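# Seat a rubber seal into a lid's groove

## Task

Push the rubber seal down into the lid's groove so that it sits fully seated along the entire loop, with no part left out.

## Robot and tools

Robot: two Franka FR3 seven-joint arms, left_arm and right_arm, each with a Robotiq 140 mm two-finger gripper and a wrist camera. Each finger has a hinge that can fold when pushed. A part held in the outer quarter of the pads (near the tips) is squeezed as commanded. Held nearer the palm, the fingers may wrap it: narrow parts slip, wide ones get squeezed too hard. Fingertips pushed straight into a surface fold easily unless the gripper is fully shut, so a press may pass a surface with little sign, and a later grip can fail.

Frame: all poses, positions and offset axes use the scene frame. Its origin is at table-top height, halfway between the two nominal arm bases. +z is up, +x points out over the table, and left_arm is on the +y side. These names do not match image left and right. Calibrated bases: left_arm at (+0.045, +0.312, 0) m, right_arm at (+0.014, -0.435, 0) m, each turned slightly about z. The gripper's own +z runs along the fingers and the fingers close along its y axis. end_effector_position is the point between the pads when closed. Fingertips lie about 33 mm past it for gaps up to 40 mm, only 9 mm when wide open. Reported poses can be a few cm off, more at long reach.

The 18-number row (used by execute_actions and move): nine numbers for left_arm, then nine for right_arm, every number in [-1, 1], both arms always present. Per arm: dx, dy, dz, rx, ry, rz, gripper position, force_limit, speed. dx..rz are an offset, not a pose: a displacement from that arm's Hand target as it stood when the action or move began, along scene axes; 1.0 equals 0.6 m for dx, dy, dz and 180 degrees for the rotation vector rx, ry, rz (the arm turns about its Hand target point). Sending all six as 0 re-commands the current Hand target. Gripper position: +1 fully open (140 mm), about -0.8 pads touching, -1 closes until blocked. force_limit and speed both start at +1; lower values grip softer and close slower (speed -1 is about 30 mm/s, +1 about 250 mm/s). A fast close grips much harder than force_limit alone suggests. Any gripper number you send is a command, so repeat the previous values to leave a gripper unchanged.

execute_actions(actions, cameras): actions is a list of actions; each action is a table of up to 15 rows, one per 1/30 s step, lasting 0.5 s in total; a short table repeats its last row. All rows in one action count from the same start, and each new action starts from the new Hand target, so repeating an offset moves further. An empty list returns state plus all camera images. cameras: list of names, ["all"], or []; an unknown name voids the call.

move(target, speed, blend, blocking, cameras): target is one 18-number row or a list of up to 15 rows, every row an offset from the same starting Hand targets. speed is path top speed in m/s, 0.002 to 2, default 0.25 (one value, or one per target). blend in metres rounds corners at intermediate targets; 0 stops at each. Paths last at least 0.5 s and are cut at 10 s. Moves do not avoid obstacles or the other arm. blocking=false returns after about 0.5 s while motion continues.

wait(seconds 0 to 10): lets time pass holding the last command. stop(): brakes a running move. zoom_image(camera, region [x0, y0, x1, y1] in pixels, at most 504 by 504) enlarges part of the newest image of cam_head_left, cam_head_right, cam_high, cam_low, cam_left_wrist or cam_right_wrist. clear_fault(arm) releases a reported torque or force fault. read_manual gives licence text only. finished_scene(scene) ends the scene irreversibly; call it only when the seal is fully seated and stays so without the robot.

Controller: each step the commanded pose is limited to 70 mm and 16 degrees from the measured pose, so one action may fall short. The arm often stops short of its Hand target; a new command (even zeros) asks again, or add the missing distance. To stop pressing into something, command the target back past the gripper.

Results: end_effector_position (m) and quat_wxyz per gripper; Hand target; object_status (0 moving, 1 blocked while opening, 2 blocked while closing, i.e. likely holding, 3 reached position or pads met); position_measured in counts (3 open, 75 about 100 mm, 139 about 60 mm, 200 about 20 mm, 230 pads meeting); Joint torques, External joint torques, Flange force (gripper x y z, N), which hint at contact; Tool commands; joint velocities; a move: line telling how it ended (done, off_target, moving, held, fault) and limits (paced = clipped, held = steps withheld). MOTOR HOT warns of overheating from loads, stretched poses or pushing at unreachable targets; an over-temperature stop brakes that arm 30 to 60 s.

Avoid: contact torque at the joint limits (85 N m big joints, 11 N m wrist joints) or 85 N net force, which stop the arm until clear_fault; joints near their range ends or moving too fast; any contact between the two grippers or arms, which can fail the scene; hard hits, slams, strong pushes or tight grips on parts resting on things; dropping or flinging parts; anything ending off the table. Press the seal gently and in stages, watching force readings and images.

Each tool is called after "Emit:" by a JSON object that holds its "op" and its "data".

## Session

Emit:
{"op": "execute_actions", "data": {"actions": []}}

Scene clock: 0.00 s.
left_arm: end_effector_position=(+0.3292, +0.6728, +0.2565) position_measured=3 object_status=3 end_effector_quat_wxyz=(+0.585, +0.301, +0.713, +0.243) | right_arm: end_effector_position=(+0.4564, -0.2559, +0.1267) position_measured=3 object_status=3 end_effector_quat_wxyz=(-0.254, +0.924, -0.247, -0.147)
Joint positions: left_arm=[1.473 -0.181 0.165 -2.714 -1.403 1.733 -1.393] | right_arm=[0.216 0.026 -0.097 -2.37 0.716 2.137 -1.447]
Joint velocities: within noise
Joint torques (N m): no reading
External joint torques (N m): no reading
Flange force (N): no reading
Hand target: left_arm +0.3292, +0.6728, +0.2565; +0.585, +0.301, +0.713, +0.243 | right_arm +0.4564, -0.2559, +0.1267; -0.254, +0.924, -0.247, -0.147
Tool commands: left_gripper/position=+1.0 left_gripper/force_limit=+1.0 left_gripper/speed=+1.0 right_gripper/position=+1.0 right_gripper/force_limit=+1.0 right_gripper/speed=+1.0

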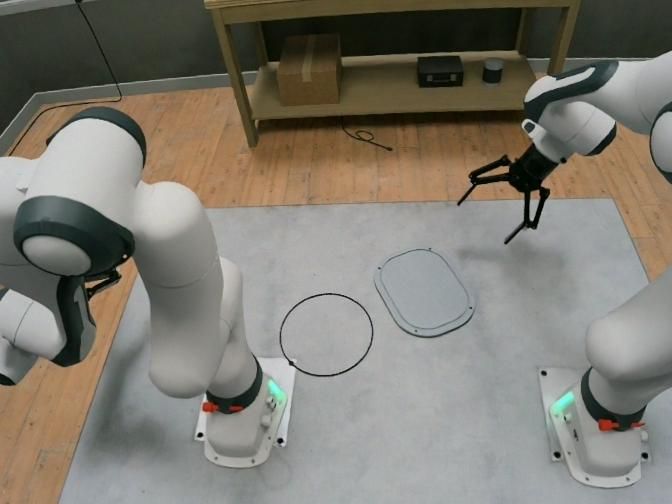

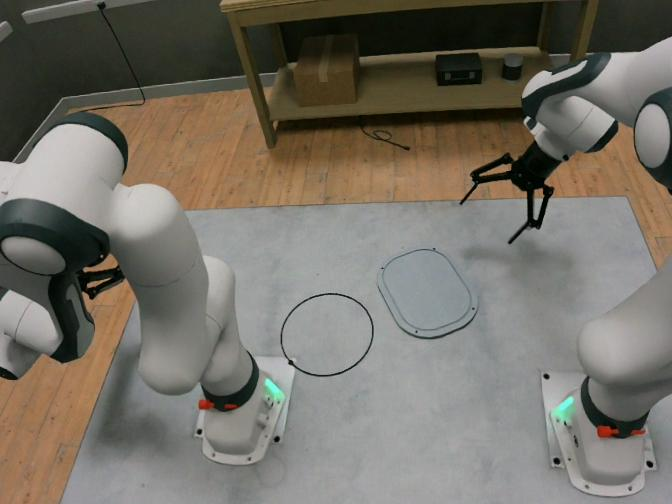

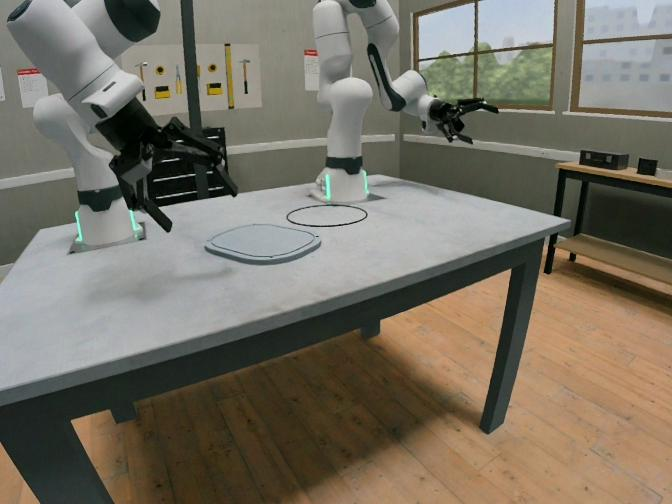

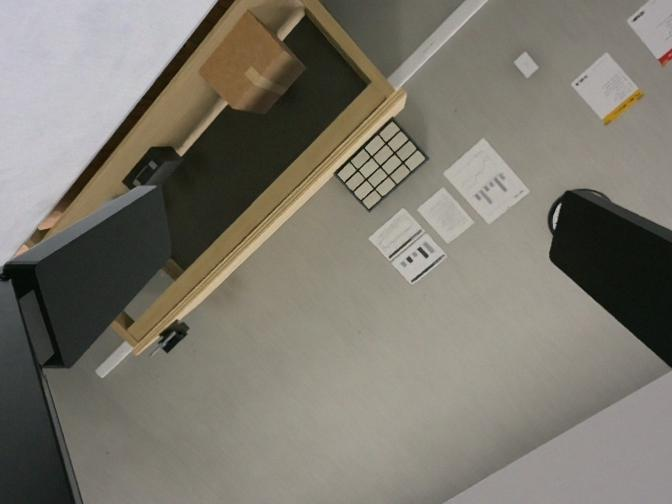

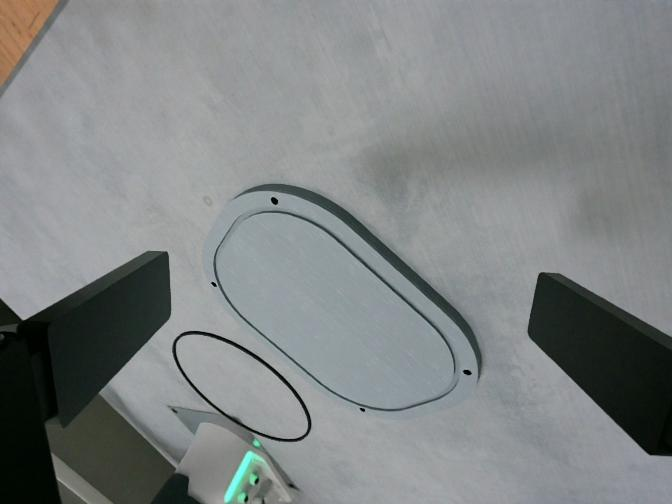

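Emit:
{"op": "zoom_image", "data": {"camera": "cam_head_left", "region": [260, 220, 500, 400]}}

Emit:
{"op": "zoom_image", "data": {"camera": "cam_right_wrist", "region": [150, 160, 500, 460]}}

Emit:
{"op": "zoom_image", "data": {"camera": "cam_low", "region": [190, 190, 390, 280]}}

Scaled by 2.100 from the camera's 672x504 image, which has a finer 960x720 frame.

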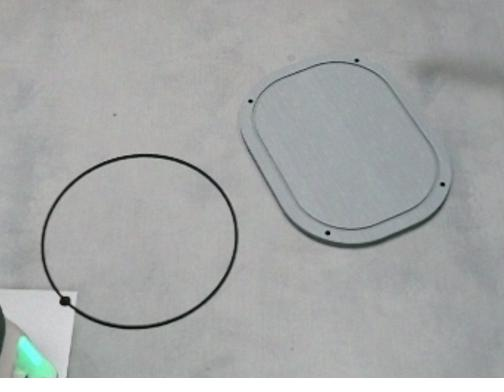

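Scaled by 1.440 from the camera's 672x504 image, which has a finer 960x720 frame.

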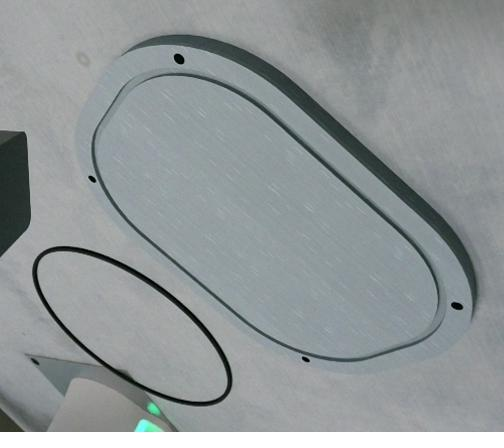

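Scaled by 2.520 from the camera's 672x504 image, which has a finer 960x720 frame.

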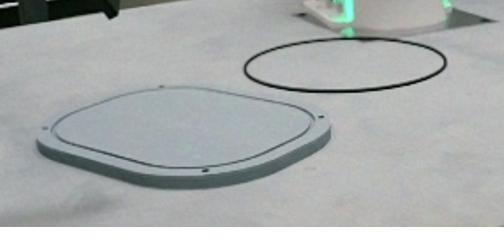

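Emit:
{"op": "move", "data": {"target": [0,0,0,0,0,0,1,1,1,-0.16,0.34,0.5,-0.183,-0.049,0,1,1,1], "cameras": ["cam_right_wrist","cam_head_left"]}}

Scene clock: 19.57 s.
left_arm: end_effector_position=(+0.3292, +0.6728, +0.2565) position_measured=3 object_status=3 end_effector_quat_wxyz=(+0.585, +0.301, +0.713, +0.243) | right_arm: end_effector_position=(+0.3599, -0.0506, +0.4273) position_measured=3 object_status=3 end_effector_quat_wxyz=(-0.002, +0.967, -0.256, +0.000)
Joint positions: left_arm=[1.473 -0.181 0.165 -2.714 -1.403 1.733 -1.393] | right_arm=[0.24 -0.139 0.581 -1.667 0.08 1.554 -0.278]
Joint velocities: left_arm=[within noise] | right_arm=[0 0 0 0.001 0 0 0.006]
Joint torques (N m): left_arm=[-0.24 -19.4 0.02 17.57 -1.03 -1.53 0.02] | right_arm=[-0.33 -20.36 -1.92 25.32 0.37 2.34 0.2]
External joint torques (N m): left_arm=[-0.25 -0.01 0.35 -0.3 0.08 -0.02 -0.03] | right_arm=[-0.26 0.86 0.74 1.21 -0.39 -0.3 0.2]
Flange force (N): left_arm=[-0.7 -0.6 -0.4] | right_arm=[1.3 -9.6 -6.1]
Hand target: left_arm +0.3292, +0.6728, +0.2565; +0.585, +0.301, +0.713, +0.243 | right_arm +0.3604, -0.0519, +0.4267; +0.000, +0.966, -0.258, +0.000
Off the commanded pose: left_arm 0.000 m, 0 deg | right_arm 0.002 m, 0 deg.
move: done
Images, in order (width x height): cam_head_left 672x504, cam_right_wrist 672x504.

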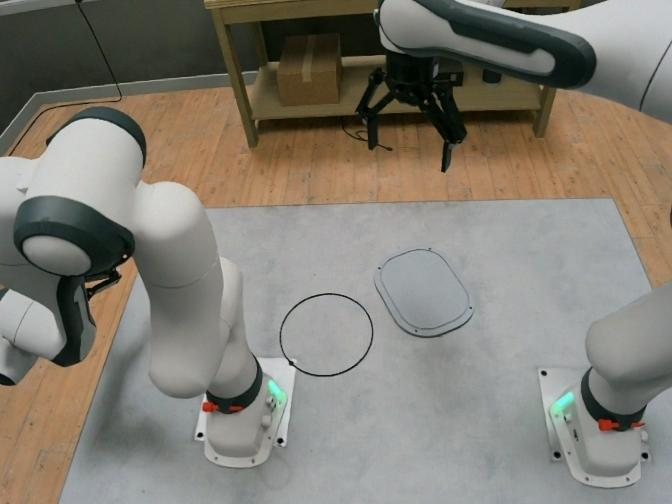

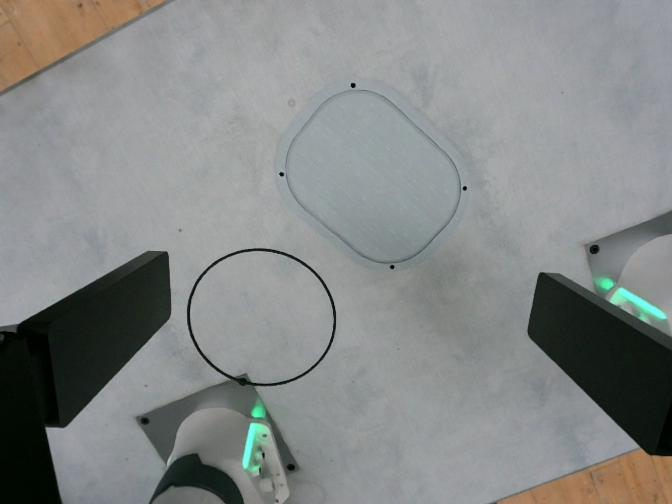

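Emit:
{"op": "move", "data": {"target": [0,0,0,0,0,0,1,1,1,-0.05,-0.263,-0.2117,0,0,-0.25,-0.2,1,1], "cameras": ["cam_right_wrist"]}}

Emit:
{"op": "zoom_image", "data": {"camera": "cam_right_wrist", "region": [84, 0, 588, 504]}}

Scene clock: 77.60 s.
left_arm: end_effector_position=(+0.3292, +0.6728, +0.2565) position_measured=3 object_status=3 end_effector_quat_wxyz=(+0.585, +0.301, +0.713, +0.243) | right_arm: end_effector_position=(+0.3301, -0.2104, +0.2997) position_measured=154 object_status=3 end_effector_quat_wxyz=(+0.001, +0.796, -0.605, +0.000)
Joint positions: left_arm=[1.473 -0.181 0.165 -2.714 -1.403 1.733 -1.393] | right_arm=[0.034 -0.626 0.507 -2.38 0.296 1.804 0.074]
Joint velocities: left_arm=[within noise] | right_arm=[-0.001 0 0 0 0.001 0 0.006]
Joint torques (N m): left_arm=[-0.28 -19.44 0.03 17.5 -1.01 -1.56 0.01] | right_arm=[-0.42 -7.96 -8.09 24.41 1.04 2.68 0.01]
External joint torques (N m): left_arm=[-0.34 -0.08 0.32 -0.37 0.09 -0.05 -0.04] | right_arm=[-0.43 -0.26 0.58 0.37 0.31 0.09 0.01]
Flange force (N): left_arm=[-1.2 -0.7 -0.3] | right_arm=[-1.2 -0.8 -0.3]
Hand target: left_arm +0.3292, +0.6728, +0.2565; +0.585, +0.301, +0.713, +0.243 | right_arm +0.3304, -0.2097, +0.2997; +0.000, +0.794, -0.608, +0.000
Off the commanded pose: left_arm 0.000 m, 0 deg | right_arm 0.001 m, 0 deg.
move: done
Images, in order (width x height): cam_right_wrist 672x504.

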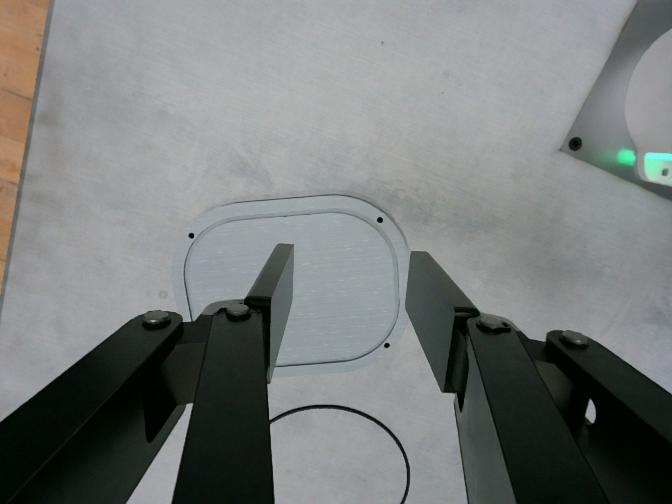

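Scaled by 1.000.

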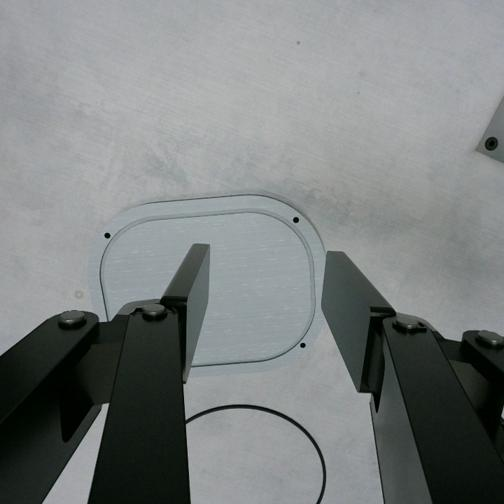

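Emit:
{"op": "move", "data": {"target": [0,0,0,0,0,0,1,1,1,0.01,0.644,-0.216,0,0,0,-0.2,1,1], "cameras": ["cam_right_wrist","cam_head_left","cam_low"]}}

Scene clock: 103.33 s.
left_arm: end_effector_position=(+0.3292, +0.6728, +0.2565) position_measured=3 object_status=3 end_effector_quat_wxyz=(+0.585, +0.301, +0.713, +0.243) | right_arm: end_effector_position=(+0.3377, +0.1772, +0.1712) position_measured=154 object_status=3 end_effector_quat_wxyz=(-0.003, +0.796, -0.606, +0.001)
Joint positions: left_arm=[1.473 -0.181 0.165 -2.714 -1.403 1.733 -1.393] | right_arm=[0.549 0.607 0.749 -1.502 -0.433 1.945 1.055]
Joint velocities: left_arm=[within noise] | right_arm=[0.001 -0.001 0 -0.001 -0.001 -0.001 0.007]
Joint torques (N m): left_arm=[-0.28 -19.45 0.03 17.53 -1.03 -1.54 0.01] | right_arm=[0.33 -43.31 13.3 23.96 1.07 2.27 0.08]
External joint torques (N m): left_arm=[-0.27 -0.07 0.38 -0.38 0.07 -0.03 -0.03] | right_arm=[0.36 -0.55 0.68 1.29 0.35 -0.24 0.09]
Flange force (N): left_arm=[-1.1 -0.7 -0.4] | right_arm=[-4.4 -3.3 -3.1]
Hand target: left_arm +0.3292, +0.6728, +0.2565; +0.585, +0.301, +0.713, +0.243 | right_arm +0.3364, +0.1767, +0.1701; +0.000, +0.794, -0.608, +0.000
Off the commanded pose: left_arm 0.000 m, 0 deg | right_arm 0.002 m, 0 deg.
move: done
Images, in order (width x height): cam_head_left 672x504, cam_low 672x504, cam_right_wrist 672x504.

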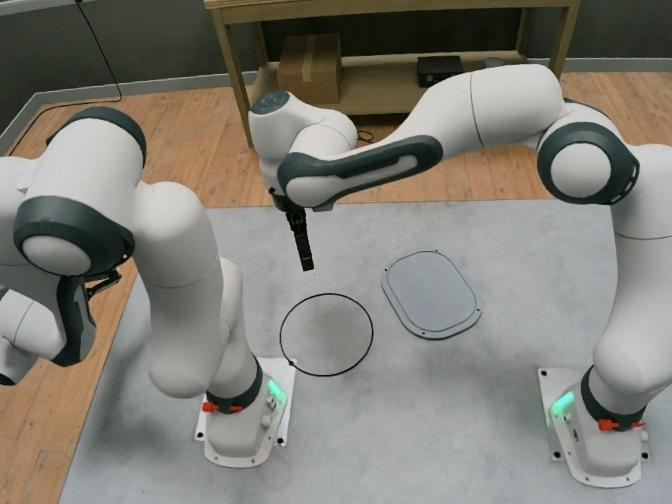

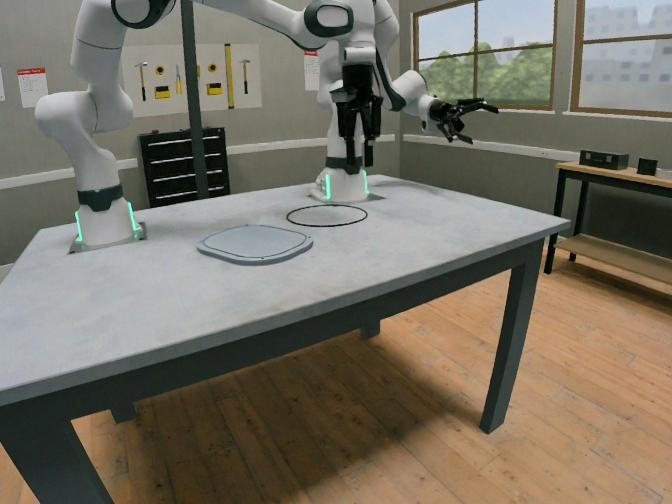

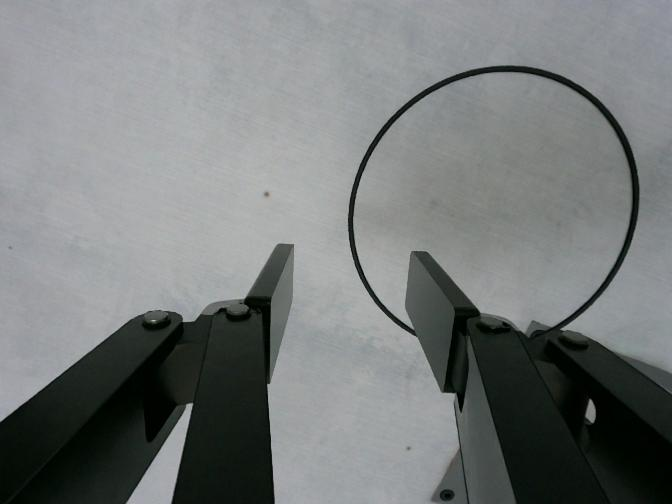

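Emit:
{"op": "move", "data": {"target": [0,0,0,0,0,0,1,1,1,0,0,-0.205,0,0,0,-0.4,-1,-0.5], "cameras": ["cam_right_wrist","cam_low"]}}

Emit:
{"op": "zoom_image", "data": {"camera": "cam_low", "region": [260, 140, 400, 245]}}

Scene clock: 114.23 s.
left_arm: end_effector_position=(+0.3292, +0.6728, +0.2565) position_measured=3 object_status=3 end_effector_quat_wxyz=(+0.585, +0.301, +0.713, +0.243) | right_arm: end_effector_position=(+0.3352, +0.1752, +0.0460) position_measured=179 object_status=3 end_effector_quat_wxyz=(+0.003, +0.795, -0.607, -0.001)
Joint positions: left_arm=[1.473 -0.181 0.165 -2.714 -1.403 1.733 -1.393] | right_arm=[0.589 0.752 0.664 -1.596 -0.526 2.157 1.113]
Joint velocities: left_arm=[within noise] | right_arm=[-0.001 -0.001 -0.002 0 -0.001 0.003 0.006]
Joint torques (N m): left_arm=[-0.28 -19.42 0.06 17.55 -1.03 -1.54 0.01] | right_arm=[0.25 -47.38 14.89 22.04 0.41 2.54 0.08]
External joint torques (N m): left_arm=[-0.25 -0.06 0.43 -0.32 0.07 -0.03 -0.04] | right_arm=[0.17 -1.68 0.68 1.32 -0.25 0.06 0.08]
Flange force (N): left_arm=[-0.9 -0.6 -0.5] | right_arm=[-1.6 -0.9 -2.8]
Hand target: left_arm +0.3292, +0.6728, +0.2565; +0.585, +0.301, +0.713, +0.243 | right_arm +0.3364, +0.1767, +0.0471; +0.000, +0.794, -0.608, +0.000
Off the commanded pose: left_arm 0.000 m, 0 deg | right_arm 0.002 m, 0 deg.
move: done
Images, in order (width x height): cam_low 672x504, cam_right_wrist 672x504.

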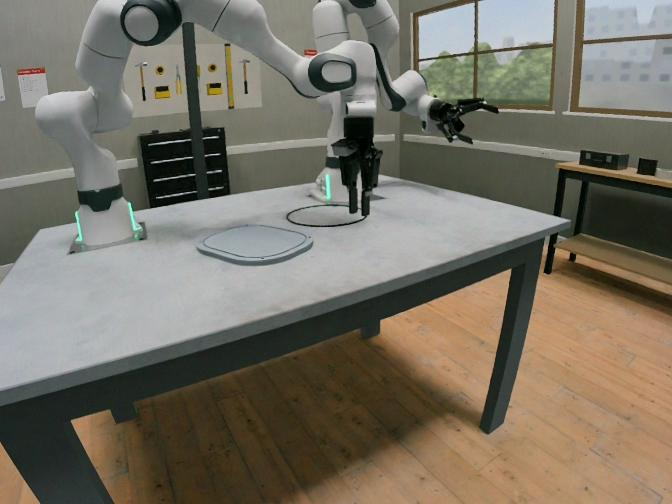

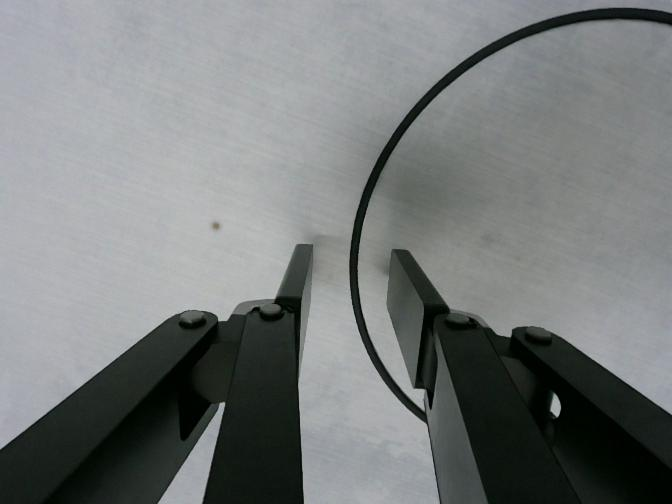

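Scaled by 3.600 from the camera's 672x504 image, which has a finer 960x720 frame.

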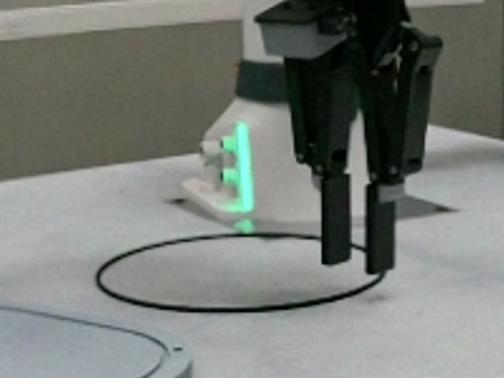

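Emit:
{"op": "move", "data": {"target": [0,0,0,0,0,0,1,1,1,0,0,-0.016,0,0,0,-0.4,-1,-0.5], "speed": 0.04, "cameras": ["cam_right_wrist","cam_low"]}}

Emit:
{"op": "zoom_image", "data": {"camera": "cam_low", "region": [310, 170, 400, 230]}}

Scene clock: 119.00 s.
left_arm: end_effector_position=(+0.3292, +0.6728, +0.2565) position_measured=3 object_status=3 end_effector_quat_wxyz=(+0.585, +0.301, +0.713, +0.243) | right_arm: end_effector_position=(+0.3365, +0.1763, +0.0388) position_measured=179 object_status=3 end_effector_quat_wxyz=(+0.001, +0.794, -0.608, -0.001)
Joint positions: left_arm=[1.473 -0.181 0.165 -2.714 -1.403 1.733 -1.393] | right_arm=[0.596 0.762 0.653 -1.596 -0.531 2.173 1.118]
Joint velocities: left_arm=[within noise] | right_arm=[0.002 0 0 0 0 0.004 0]
Joint torques (N m): left_arm=[-0.29 -19.44 0.03 17.58 -1.02 -1.54 0.01] | right_arm=[0.44 -47 14.56 21.55 0.36 2.64 -0.01]
External joint torques (N m): left_arm=[-0.3 -0.13 0.37 -0.26 0.08 -0.04 -0.04] | right_arm=[0.41 -1.08 0.45 0.95 -0.29 0.16 -0.01]
Flange force (N): left_arm=[-1.1 -0.5 -0.4] | right_arm=[-1.9 -1.0 -1.4]
Hand target: left_arm +0.3292, +0.6728, +0.2565; +0.585, +0.301, +0.713, +0.243 | right_arm +0.3364, +0.1767, +0.0375; +0.000, +0.794, -0.608, +0.000
Off the commanded pose: left_arm 0.000 m, 0 deg | right_arm 0.001 m, 0 deg.
move: done
Images, in order (width x height): cam_low 672x504, cam_right_wrist 672x504.

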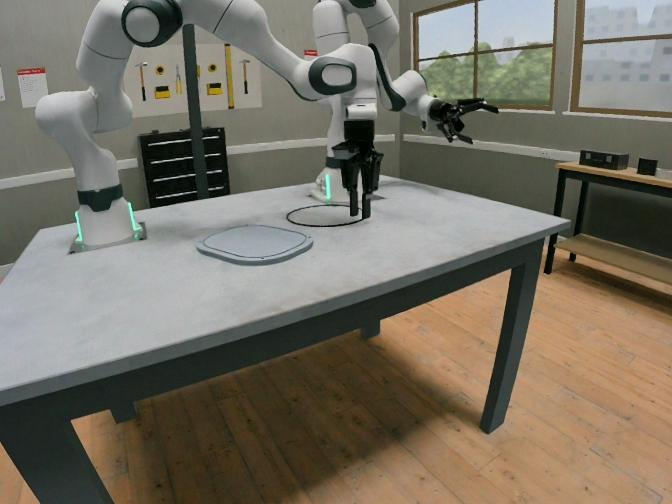

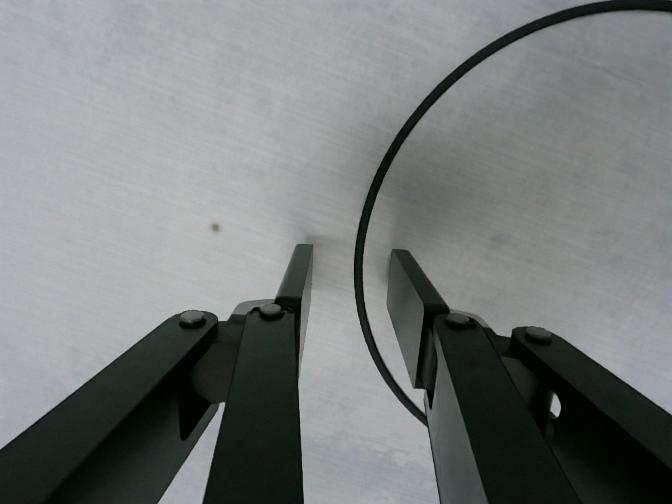

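Scaled by 5.600 from the camera's 672x504 image, which has a finer 960x720 frame.

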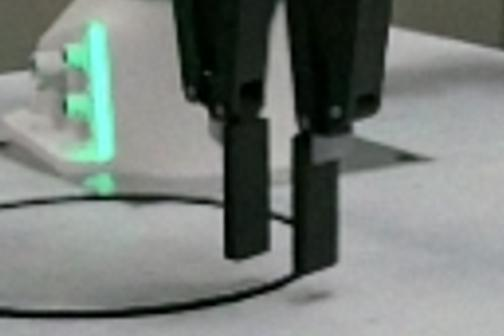

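Emit:
{"op": "move", "data": {"target": [0,0,0,0,0,0,1,1,1,0,0,-0.012,0,0,0,-0.4,-1,-0.5], "speed": 0.03, "cameras": ["cam_low"]}}

Emit:
{"op": "zoom_image", "data": {"camera": "cam_low", "region": [310, 170, 400, 230]}}

Scene clock: 124.03 s.
left_arm: end_effector_position=(+0.3292, +0.6728, +0.2565) position_measured=3 object_status=3 end_effector_quat_wxyz=(+0.585, +0.301, +0.713, +0.243) | right_arm: end_effector_position=(+0.3368, +0.1764, +0.0318) position_measured=179 object_status=3 end_effector_quat_wxyz=(+0.000, +0.794, -0.608, -0.001)
Joint positions: left_arm=[1.473 -0.181 0.165 -2.714 -1.403 1.733 -1.393] | right_arm=[0.603 0.771 0.643 -1.597 -0.534 2.185 1.119]
Joint velocities: left_arm=[within noise] | right_arm=[0.002 0 -0.002 -0.001 -0.002 0.005 0.002]
Joint torques (N m): left_arm=[-0.27 -19.51 0.06 17.55 -1.03 -1.54 0.01] | right_arm=[-0.34 -47.12 14.5 21.17 0.36 2.55 0.07]
External joint torques (N m): left_arm=[-0.29 -0.15 0.38 -0.32 0.07 -0.04 -0.04] | right_arm=[-0.48 -0.94 0.34 0.67 -0.28 0.06 0.07]
Flange force (N): left_arm=[-1.3 -0.6 -0.5] | right_arm=[0.6 -0.1 -1.6]
Hand target: left_arm +0.3292, +0.6728, +0.2565; +0.585, +0.301, +0.713, +0.243 | right_arm +0.3364, +0.1767, +0.0303; +0.000, +0.794, -0.608, +0.000
Off the commanded pose: left_arm 0.000 m, 0 deg | right_arm 0.002 m, 0 deg.
move: done
Images, in order (width x height): cam_low 672x504.

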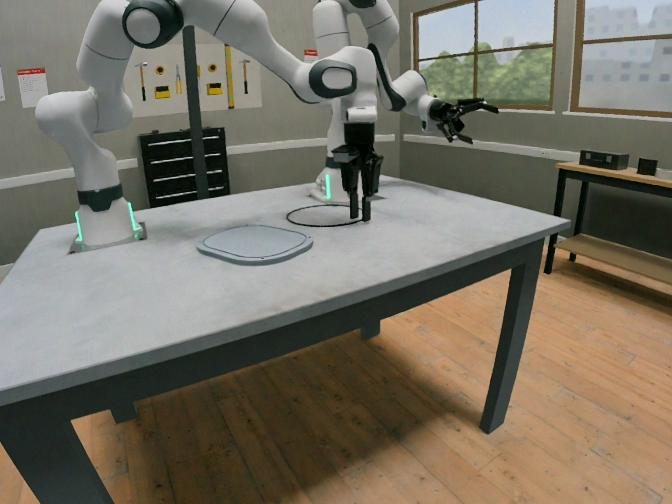

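Scaled by 5.600 from the camera's 672x504 image, which has a finer 960x720 frame.

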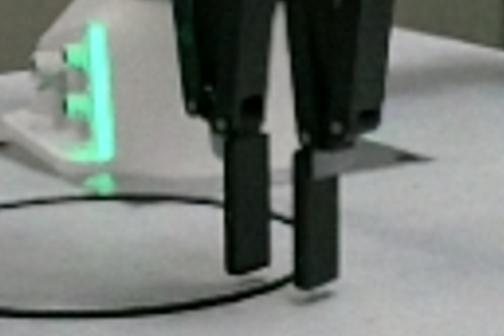

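Emit:
{"op": "move", "data": {"target": [[0,0,0,0,0,0,1,1,1,0,0,-0.008,0,0,0,-0.4,-1,-0.5],[0,0,0,0,0,0,1,1,1,0,0,-0.0075,0,0,0,-1,-1,-1]], "speed": 0.03, "cameras": ["cam_low","cam_right_wrist"]}}

Emit:
{"op": "zoom_image", "data": {"camera": "cam_low", "region": [310, 170, 400, 230]}}

Scene clock: 130.70 s.
left_arm: end_effector_position=(+0.3292, +0.6728, +0.2565) position_measured=3 object_status=3 end_effector_quat_wxyz=(+0.585, +0.301, +0.713, +0.243) | right_arm: end_effector_position=(+0.3369, +0.1766, +0.0270) position_measured=225 object_status=2 end_effector_quat_wxyz=(+0.000, +0.794, -0.608, -0.001)
Joint positions: left_arm=[1.473 -0.181 0.165 -2.714 -1.403 1.733 -1.393] | right_arm=[0.609 0.777 0.635 -1.597 -0.536 2.194 1.12]
Joint torques (N m): left_arm=[-0.29 -19.46 0.02 17.58 -1.02 -1.54 0.04] | right_arm=[0.3 -47.71 14.8 21.06 0.59 2.58 0.01]
External joint torques (N m): left_arm=[-0.28 -0.12 0.38 -0.26 0.08 -0.03 -0.01] | right_arm=[0.25 -1.15 0.71 0.52 -0.04 0.09 0.01]
Flange force (N): left_arm=[-1.0 -0.5 -0.4] | right_arm=[0.2 0.7 -2.1]
Hand target: left_arm +0.3292, +0.6728, +0.2565; +0.585, +0.301, +0.713, +0.243 | right_arm +0.3364, +0.1767, +0.0258; +0.000, +0.794, -0.608, +0.000
Off the commanded pose: left_arm 0.000 m, 0 deg | right_arm 0.001 m, 0 deg.
move: done
Images, in order (width x height): cam_low 672x504, cam_right_wrist 672x504.

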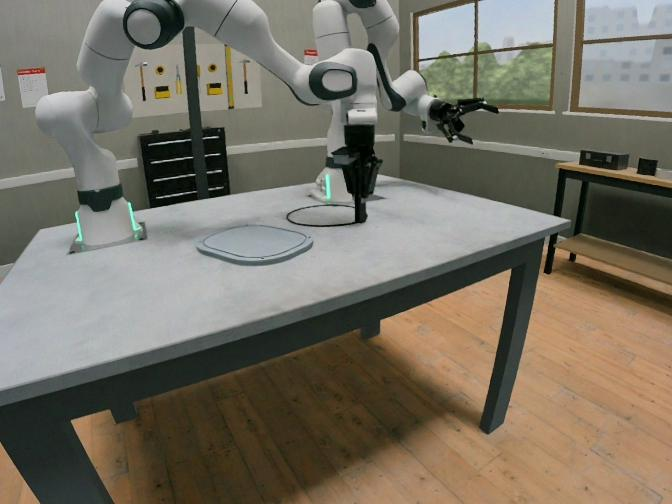

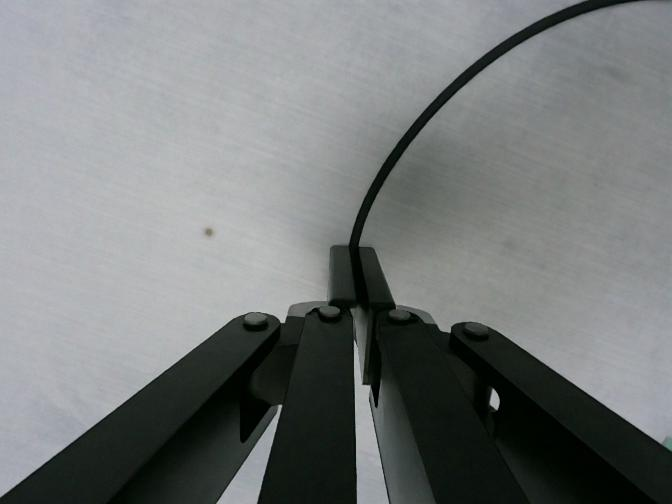

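Scaled by 5.600 from the camera's 672x504 image, which has a finer 960x720 frame.

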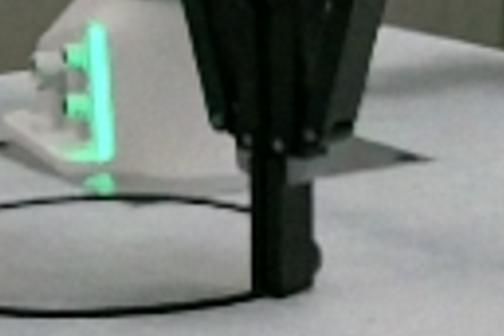

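Emit:
{"op": "move", "data": {"target": [[0,0,0,0,0,0,1,1,1,0,0,0.13,0,0,0,-1,-1,-1],[0,0,0,0,0,0,1,1,1,0.2,-0.41,0.13,0,0,0,-1,-1,-1]], "speed": 0.15, "blend": 0.02, "cameras": ["cam_low","cam_right_wrist","cam_head_left"]}}

Emit:
{"op": "zoom_image", "data": {"camera": "cam_head_left", "region": [260, 200, 500, 400]}}

Scene clock: 139.93 s.
left_arm: end_effector_position=(+0.3292, +0.6728, +0.2565) position_measured=3 object_status=3 end_effector_quat_wxyz=(+0.585, +0.301, +0.713, +0.243) | right_arm: end_effector_position=(+0.4565, -0.0694, +0.1047) position_measured=225 object_status=2 end_effector_quat_wxyz=(+0.000, +0.792, -0.610, +0.000)
Joint positions: left_arm=[1.473 -0.181 0.165 -2.714 -1.403 1.733 -1.393] | right_arm=[-0.127 0.342 0.896 -2.089 -0.352 2.276 0.674]
Joint velocities: left_arm=[within noise] | right_arm=[0 0 -0.002 0.002 0.001 0.001 -0.005]
Joint torques (N m): left_arm=[-0.28 -19.44 0.06 17.56 -1.03 -1.54 0.01] | right_arm=[-0.5 -27.43 9.87 21.96 0.55 2.61 -0.25]
External joint torques (N m): left_arm=[-0.28 -0.01 0.4 -0.32 0.08 -0.02 -0.04] | right_arm=[-0.58 0.2 1.2 0.55 -0.03 0.1 -0.25]
Flange force (N): left_arm=[-0.7 -0.6 -0.4] | right_arm=[1.2 0.5 -2.4]
Hand target: left_arm +0.3292, +0.6728, +0.2565; +0.585, +0.301, +0.713, +0.243 | right_arm +0.4564, -0.0693, +0.1038; +0.000, +0.794, -0.608, +0.000
Off the commanded pose: left_arm 0.000 m, 0 deg | right_arm 0.001 m, 0 deg.
move: done
Images, in order (width x height): cam_head_left 672x504, cam_low 672x504, cam_right_wrist 672x504.

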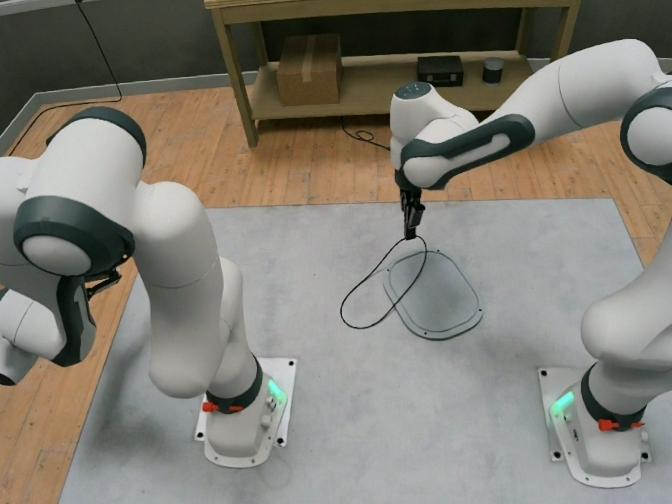

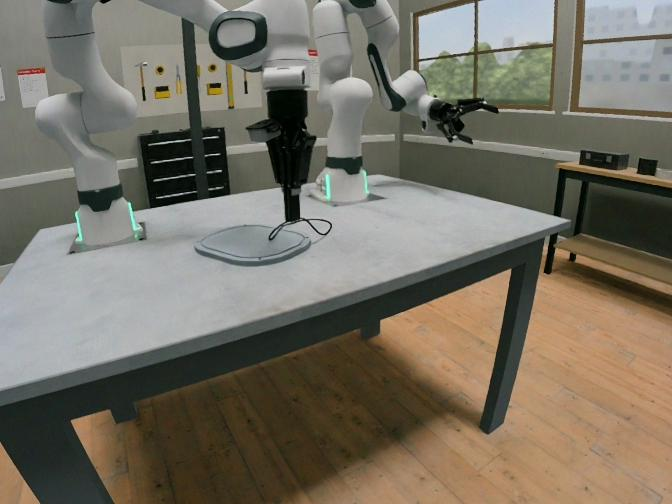

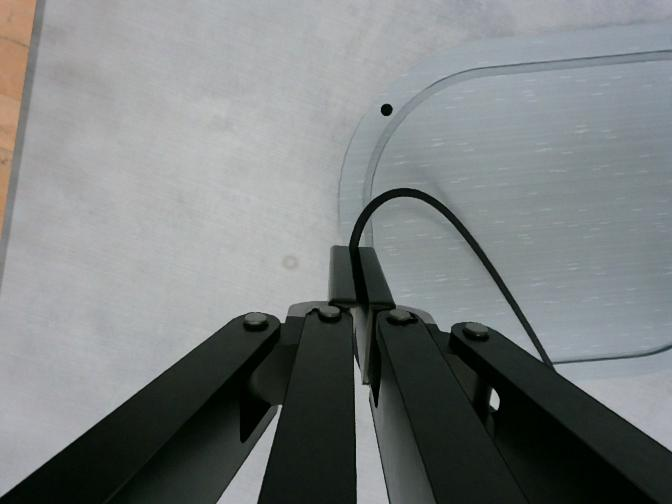

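Scaled by 2.100 from the camera's 672x504 image, which has a finer 960x720 frame.

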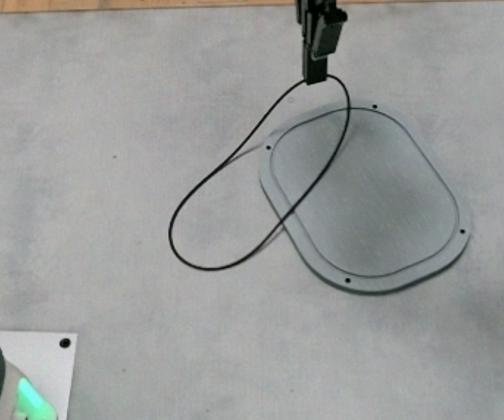

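Emit:
{"op": "move", "data": {"target": [-0.098,-0.955,0.05,0.29,0.365,-0.351,-0.2,-1,-0.5,0,0,0,0,0,0,-1,-1,-1], "cameras": ["cam_head_left","cam_left_wrist"]}}

Scene clock: 158.80 s.
left_arm: end_effector_position=(+0.2706, +0.1015, +0.2868) position_measured=154 object_status=3 end_effector_quat_wxyz=(-0.002, +0.876, +0.482, +0.003) | right_arm: end_effector_position=(+0.4565, -0.0694, +0.1046) position_measured=225 object_status=2 end_effector_quat_wxyz=(+0.000, +0.793, -0.609, +0.000)
Joint positions: left_arm=[0.965 -1.734 -0.739 -2.462 -0.954 0.953 -2.183] | right_arm=[-0.127 0.342 0.896 -2.089 -0.352 2.276 0.672]
Joint velocities: left_arm=[0 0 0.001 -0.001 0 -0.001 -0.007] | right_arm=[within noise]
Joint torques (N m): left_arm=[0.11 21.38 18.11 9.38 0.46 2.32 -0.26] | right_arm=[-0.16 -27.77 9.4 22 0.55 2.61 -0.25]
External joint torques (N m): left_arm=[0.08 -0.53 0.43 0.88 -0.32 -0.31 -0.26] | right_arm=[-0.02 0.01 0.87 0.42 -0.02 0.08 -0.25]
Flange force (N): left_arm=[-2.5 1.3 -1.3] | right_arm=[0.3 0.1 -1.6]
Hand target: left_arm +0.2704, +0.0998, +0.2865; -0.001, +0.875, +0.485, +0.001 | right_arm +0.4564, -0.0693, +0.1038; +0.000, +0.794, -0.608, +0.000
Off the commanded pose: left_arm 0.002 m, 0 deg | right_arm 0.001 m, 0 deg.
move: done
Images, in order (width x height): cam_head_left 672x504, cam_left_wrist 672x504.

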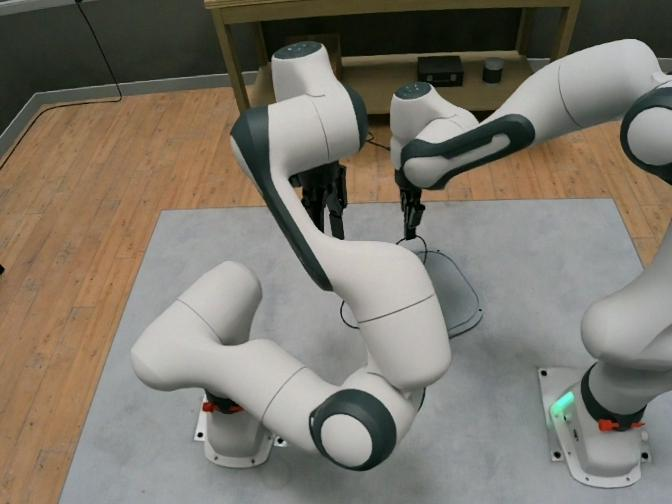

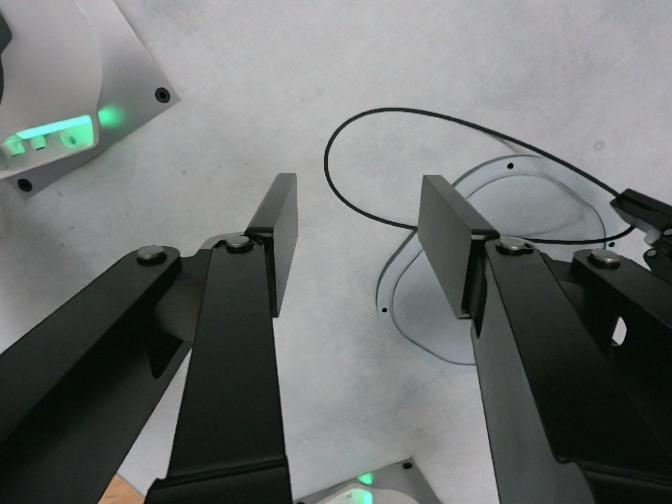

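Emit:
{"op": "move", "data": {"target": [[0.098,0.95,0.05,-0.29,-0.365,0.351,-0.2,-1,-0.5,0,0,0,0,0,0,-1,-1,-1],[0.3,0.65,0.2,0,0,0,-0.2,-1,-0.5,0,0,0,0,0,0,-1,-1,-1]], "speed": 0.4, "cameras": ["cam_head_left"]}}

Scene clock: 185.07 s.
left_arm: end_effector_position=(+0.4521, +0.4891, +0.4067) position_measured=154 object_status=3 end_effector_quat_wxyz=(+0.001, +0.877, +0.481, +0.003) | right_arm: end_effector_position=(+0.4565, -0.0694, +0.1046) position_measured=225 object_status=2 end_effector_quat_wxyz=(+0.000, +0.793, -0.609, +0.000)
Joint positions: left_arm=[1.294 -0.481 -0.653 -1.958 -0.288 1.571 -1.903] | right_arm=[-0.127 0.342 0.896 -2.089 -0.352 2.276 0.672]
Joint velocities: left_arm=[0.003 -0.001 0 -0.001 0 -0.004 -0.004] | right_arm=[within noise]
Joint torques (N m): left_arm=[0.08 -9.94 8.72 24.2 1.17 2.26 -0.26] | right_arm=[-0.07 -27.74 9.35 22.03 0.55 2.61 -0.28]
External joint torques (N m): left_arm=[-0.01 -0.94 -0.1 1.05 0.26 -0.39 -0.26] | right_arm=[0 -0.09 0.8 0.58 -0.02 0.1 -0.28]
Flange force (N): left_arm=[-0.3 1.0 -3.7] | right_arm=[0.2 -0.3 -1.8]
Hand target: left_arm +0.4504, +0.4898, +0.4065; -0.001, +0.875, +0.485, +0.001 | right_arm +0.4564, -0.0693, +0.1038; +0.000, +0.794, -0.608, +0.000
Off the commanded pose: left_arm 0.002 m, 1 deg | right_arm 0.001 m, 0 deg.
move: done
Images, in order (width x height): cam_head_left 672x504.

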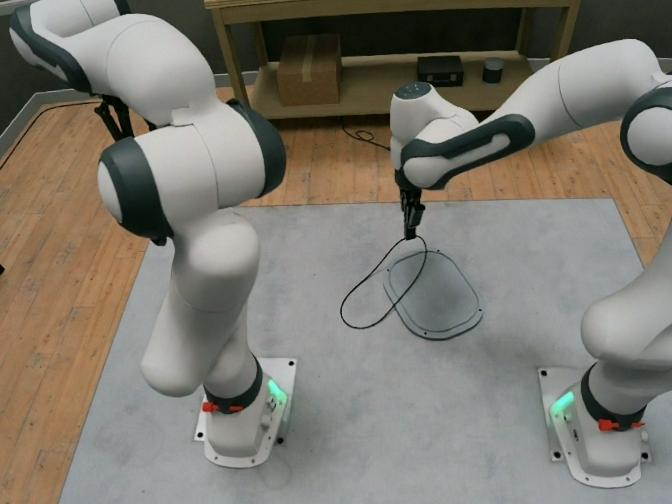

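Emit:
{"op": "move", "data": {"target": [[0,-0.3,0,0,0,-0.322,-0.2,-1,-0.5,0,0,0,0,0,0,-1,-1,-1],[-0.25,-0.6,-0.1,0,0,-0.66,-0.2,-1,-0.5,0,0,0,0,0,0,-1,-1,-1],[-0.3,-0.65,-0.2,0,0,-0.99,-0.2,-1,-0.5,0,0,0,0,0,0,-1,-1,-1]], "speed": 0.4, "blend": 0.03, "cameras": ["cam_head_left","cam_left_wrist"]}}

Scene clock: 195.77 s.
left_arm: end_effector_position=(+0.2693, +0.0994, +0.2876) position_measured=154 object_status=3 end_effector_quat_wxyz=(-0.002, -0.502, +0.865, -0.001) | right_arm: end_effector_position=(+0.4565, -0.0694, +0.1046) position_measured=225 object_status=2 end_effector_quat_wxyz=(+0.000, +0.793, -0.609, +0.000)
Joint positions: left_arm=[-0.595 -0.814 -0.104 -2.603 -0.083 1.792 -0.156] | right_arm=[-0.127 0.342 0.896 -2.089 -0.352 2.276 0.672]
Joint velocities: left_arm=[0.001 0.001 0 0 -0.001 0 0.005] | right_arm=[within noise]
Joint torques (N m): left_arm=[-0.69 -4.8 1.95 24.69 1.08 2.49 0.14] | right_arm=[-0.09 -27.75 9.47 22.01 0.55 2.6 -0.28]
External joint torques (N m): left_arm=[-0.69 0.07 0.68 -0.06 0.35 -0.1 0.14] | right_arm=[-0.14 0.02 0.78 0.47 -0.03 0.07 -0.28]
Flange force (N): left_arm=[-1.3 0.1 -0.2] | right_arm=[0.5 0.0 -1.7]
Hand target: left_arm +0.2704, +0.0998, +0.2865; -0.001, -0.498, +0.867, -0.001 | right_arm +0.4564, -0.0693, +0.1038; +0.000, +0.794, -0.608, +0.000
Off the commanded pose: left_arm 0.002 m, 1 deg | right_arm 0.001 m, 0 deg.
move: done
Images, in order (width x height): cam_head_left 672x504, cam_left_wrist 672x504.

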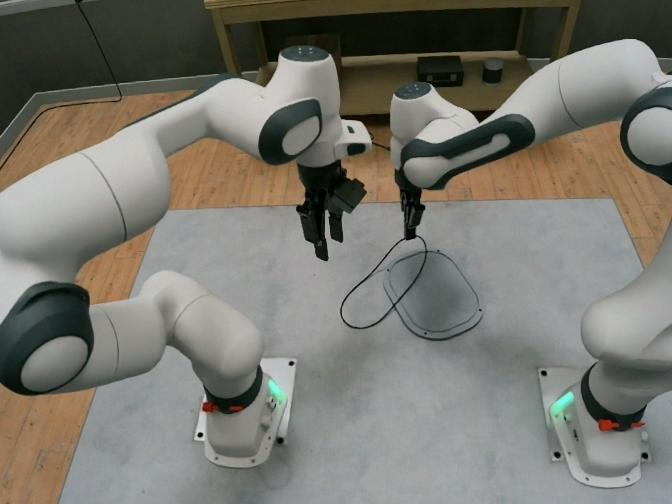

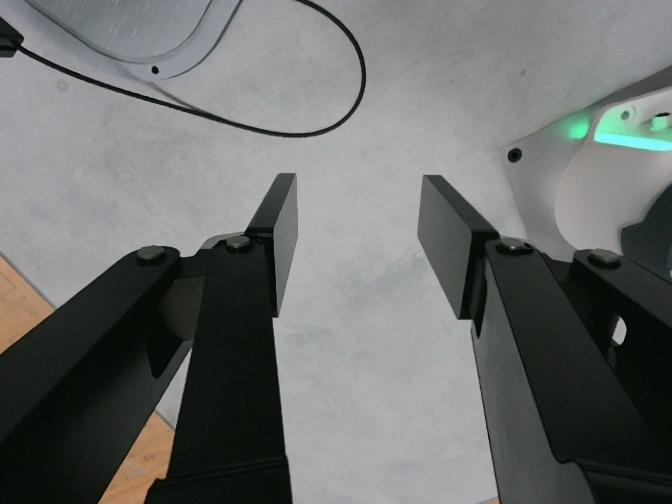

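Emit:
{"op": "move", "data": {"target": [-0.032,-0.02,-0.365,0,0,0,-0.2,-1,-0.5,0,0,0,0,0,0,-1,-1,-1], "cameras": ["cam_low","cam_left_wrist"]}}

Emit:
{"op": "zoom_image", "data": {"camera": "cam_low", "region": [220, 150, 400, 260]}}

Scene clock: 206.40 s.
left_arm: end_effector_position=(+0.2501, +0.0890, +0.0673) position_measured=154 object_status=3 end_effector_quat_wxyz=(+0.000, -0.494, +0.869, +0.001) | right_arm: end_effector_position=(+0.4565, -0.0694, +0.1046) position_measured=225 object_status=2 end_effector_quat_wxyz=(+0.000, +0.793, -0.609, +0.000)
Joint positions: left_arm=[-0.638 -0.49 -0.21 -3.004 -0.168 2.514 -0.176] | right_arm=[-0.127 0.342 0.896 -2.089 -0.352 2.276 0.672]
Joint velocities: left_arm=[-0.001 0.001 0 0 0.001 0.004 -0.001] | right_arm=[within noise]
Joint torques (N m): left_arm=[-0.23 -9.82 1.54 20.02 0.45 2.55 -0.22] | right_arm=[-0.2 -27.81 9.38 22.04 0.56 2.62 -0.26]
External joint torques (N m): left_arm=[-0.21 0.53 0.29 0.36 0 -0.03 -0.22] | right_arm=[-0.21 -0.12 0.75 0.52 -0.01 0.09 -0.26]
Flange force (N): left_arm=[1.2 -2.7 1.4] | right_arm=[0.7 0.3 -2.0]
Hand target: left_arm +0.2512, +0.0878, +0.0675; -0.001, -0.498, +0.867, -0.001 | right_arm +0.4564, -0.0693, +0.1038; +0.000, +0.794, -0.608, +0.000
Off the commanded pose: left_arm 0.002 m, 1 deg | right_arm 0.001 m, 0 deg.
move: done
Images, in order (width x height): cam_low 672x504, cam_left_wrist 672x504.

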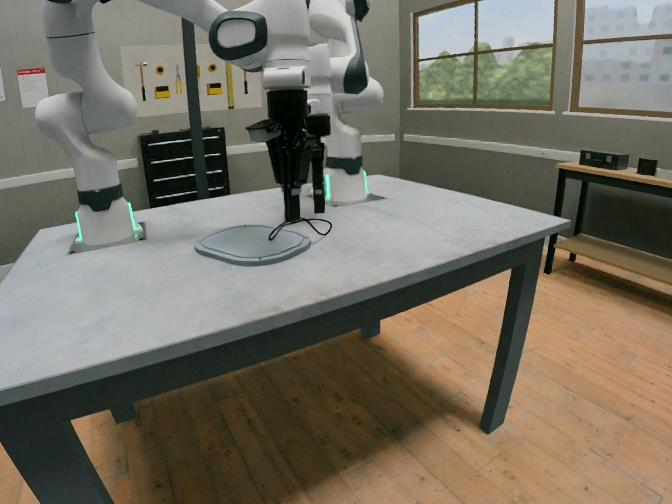

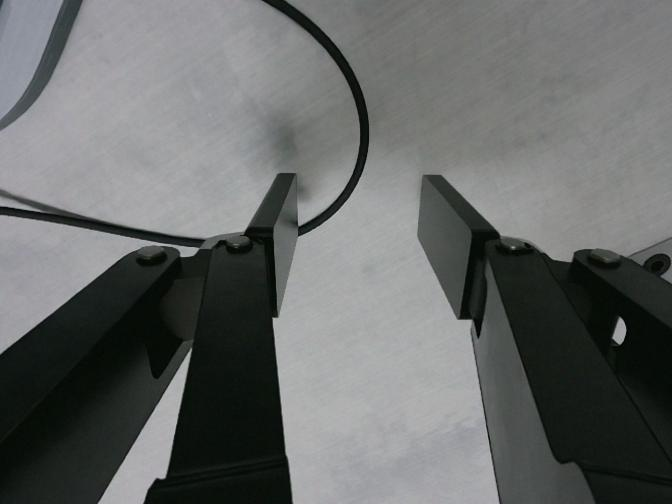

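Scaled by 2.800 from the camera's 672x504 image, which has a finer 960x720 frame.

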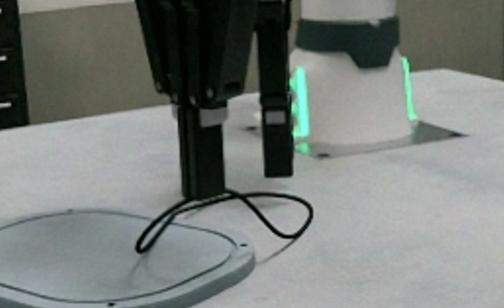

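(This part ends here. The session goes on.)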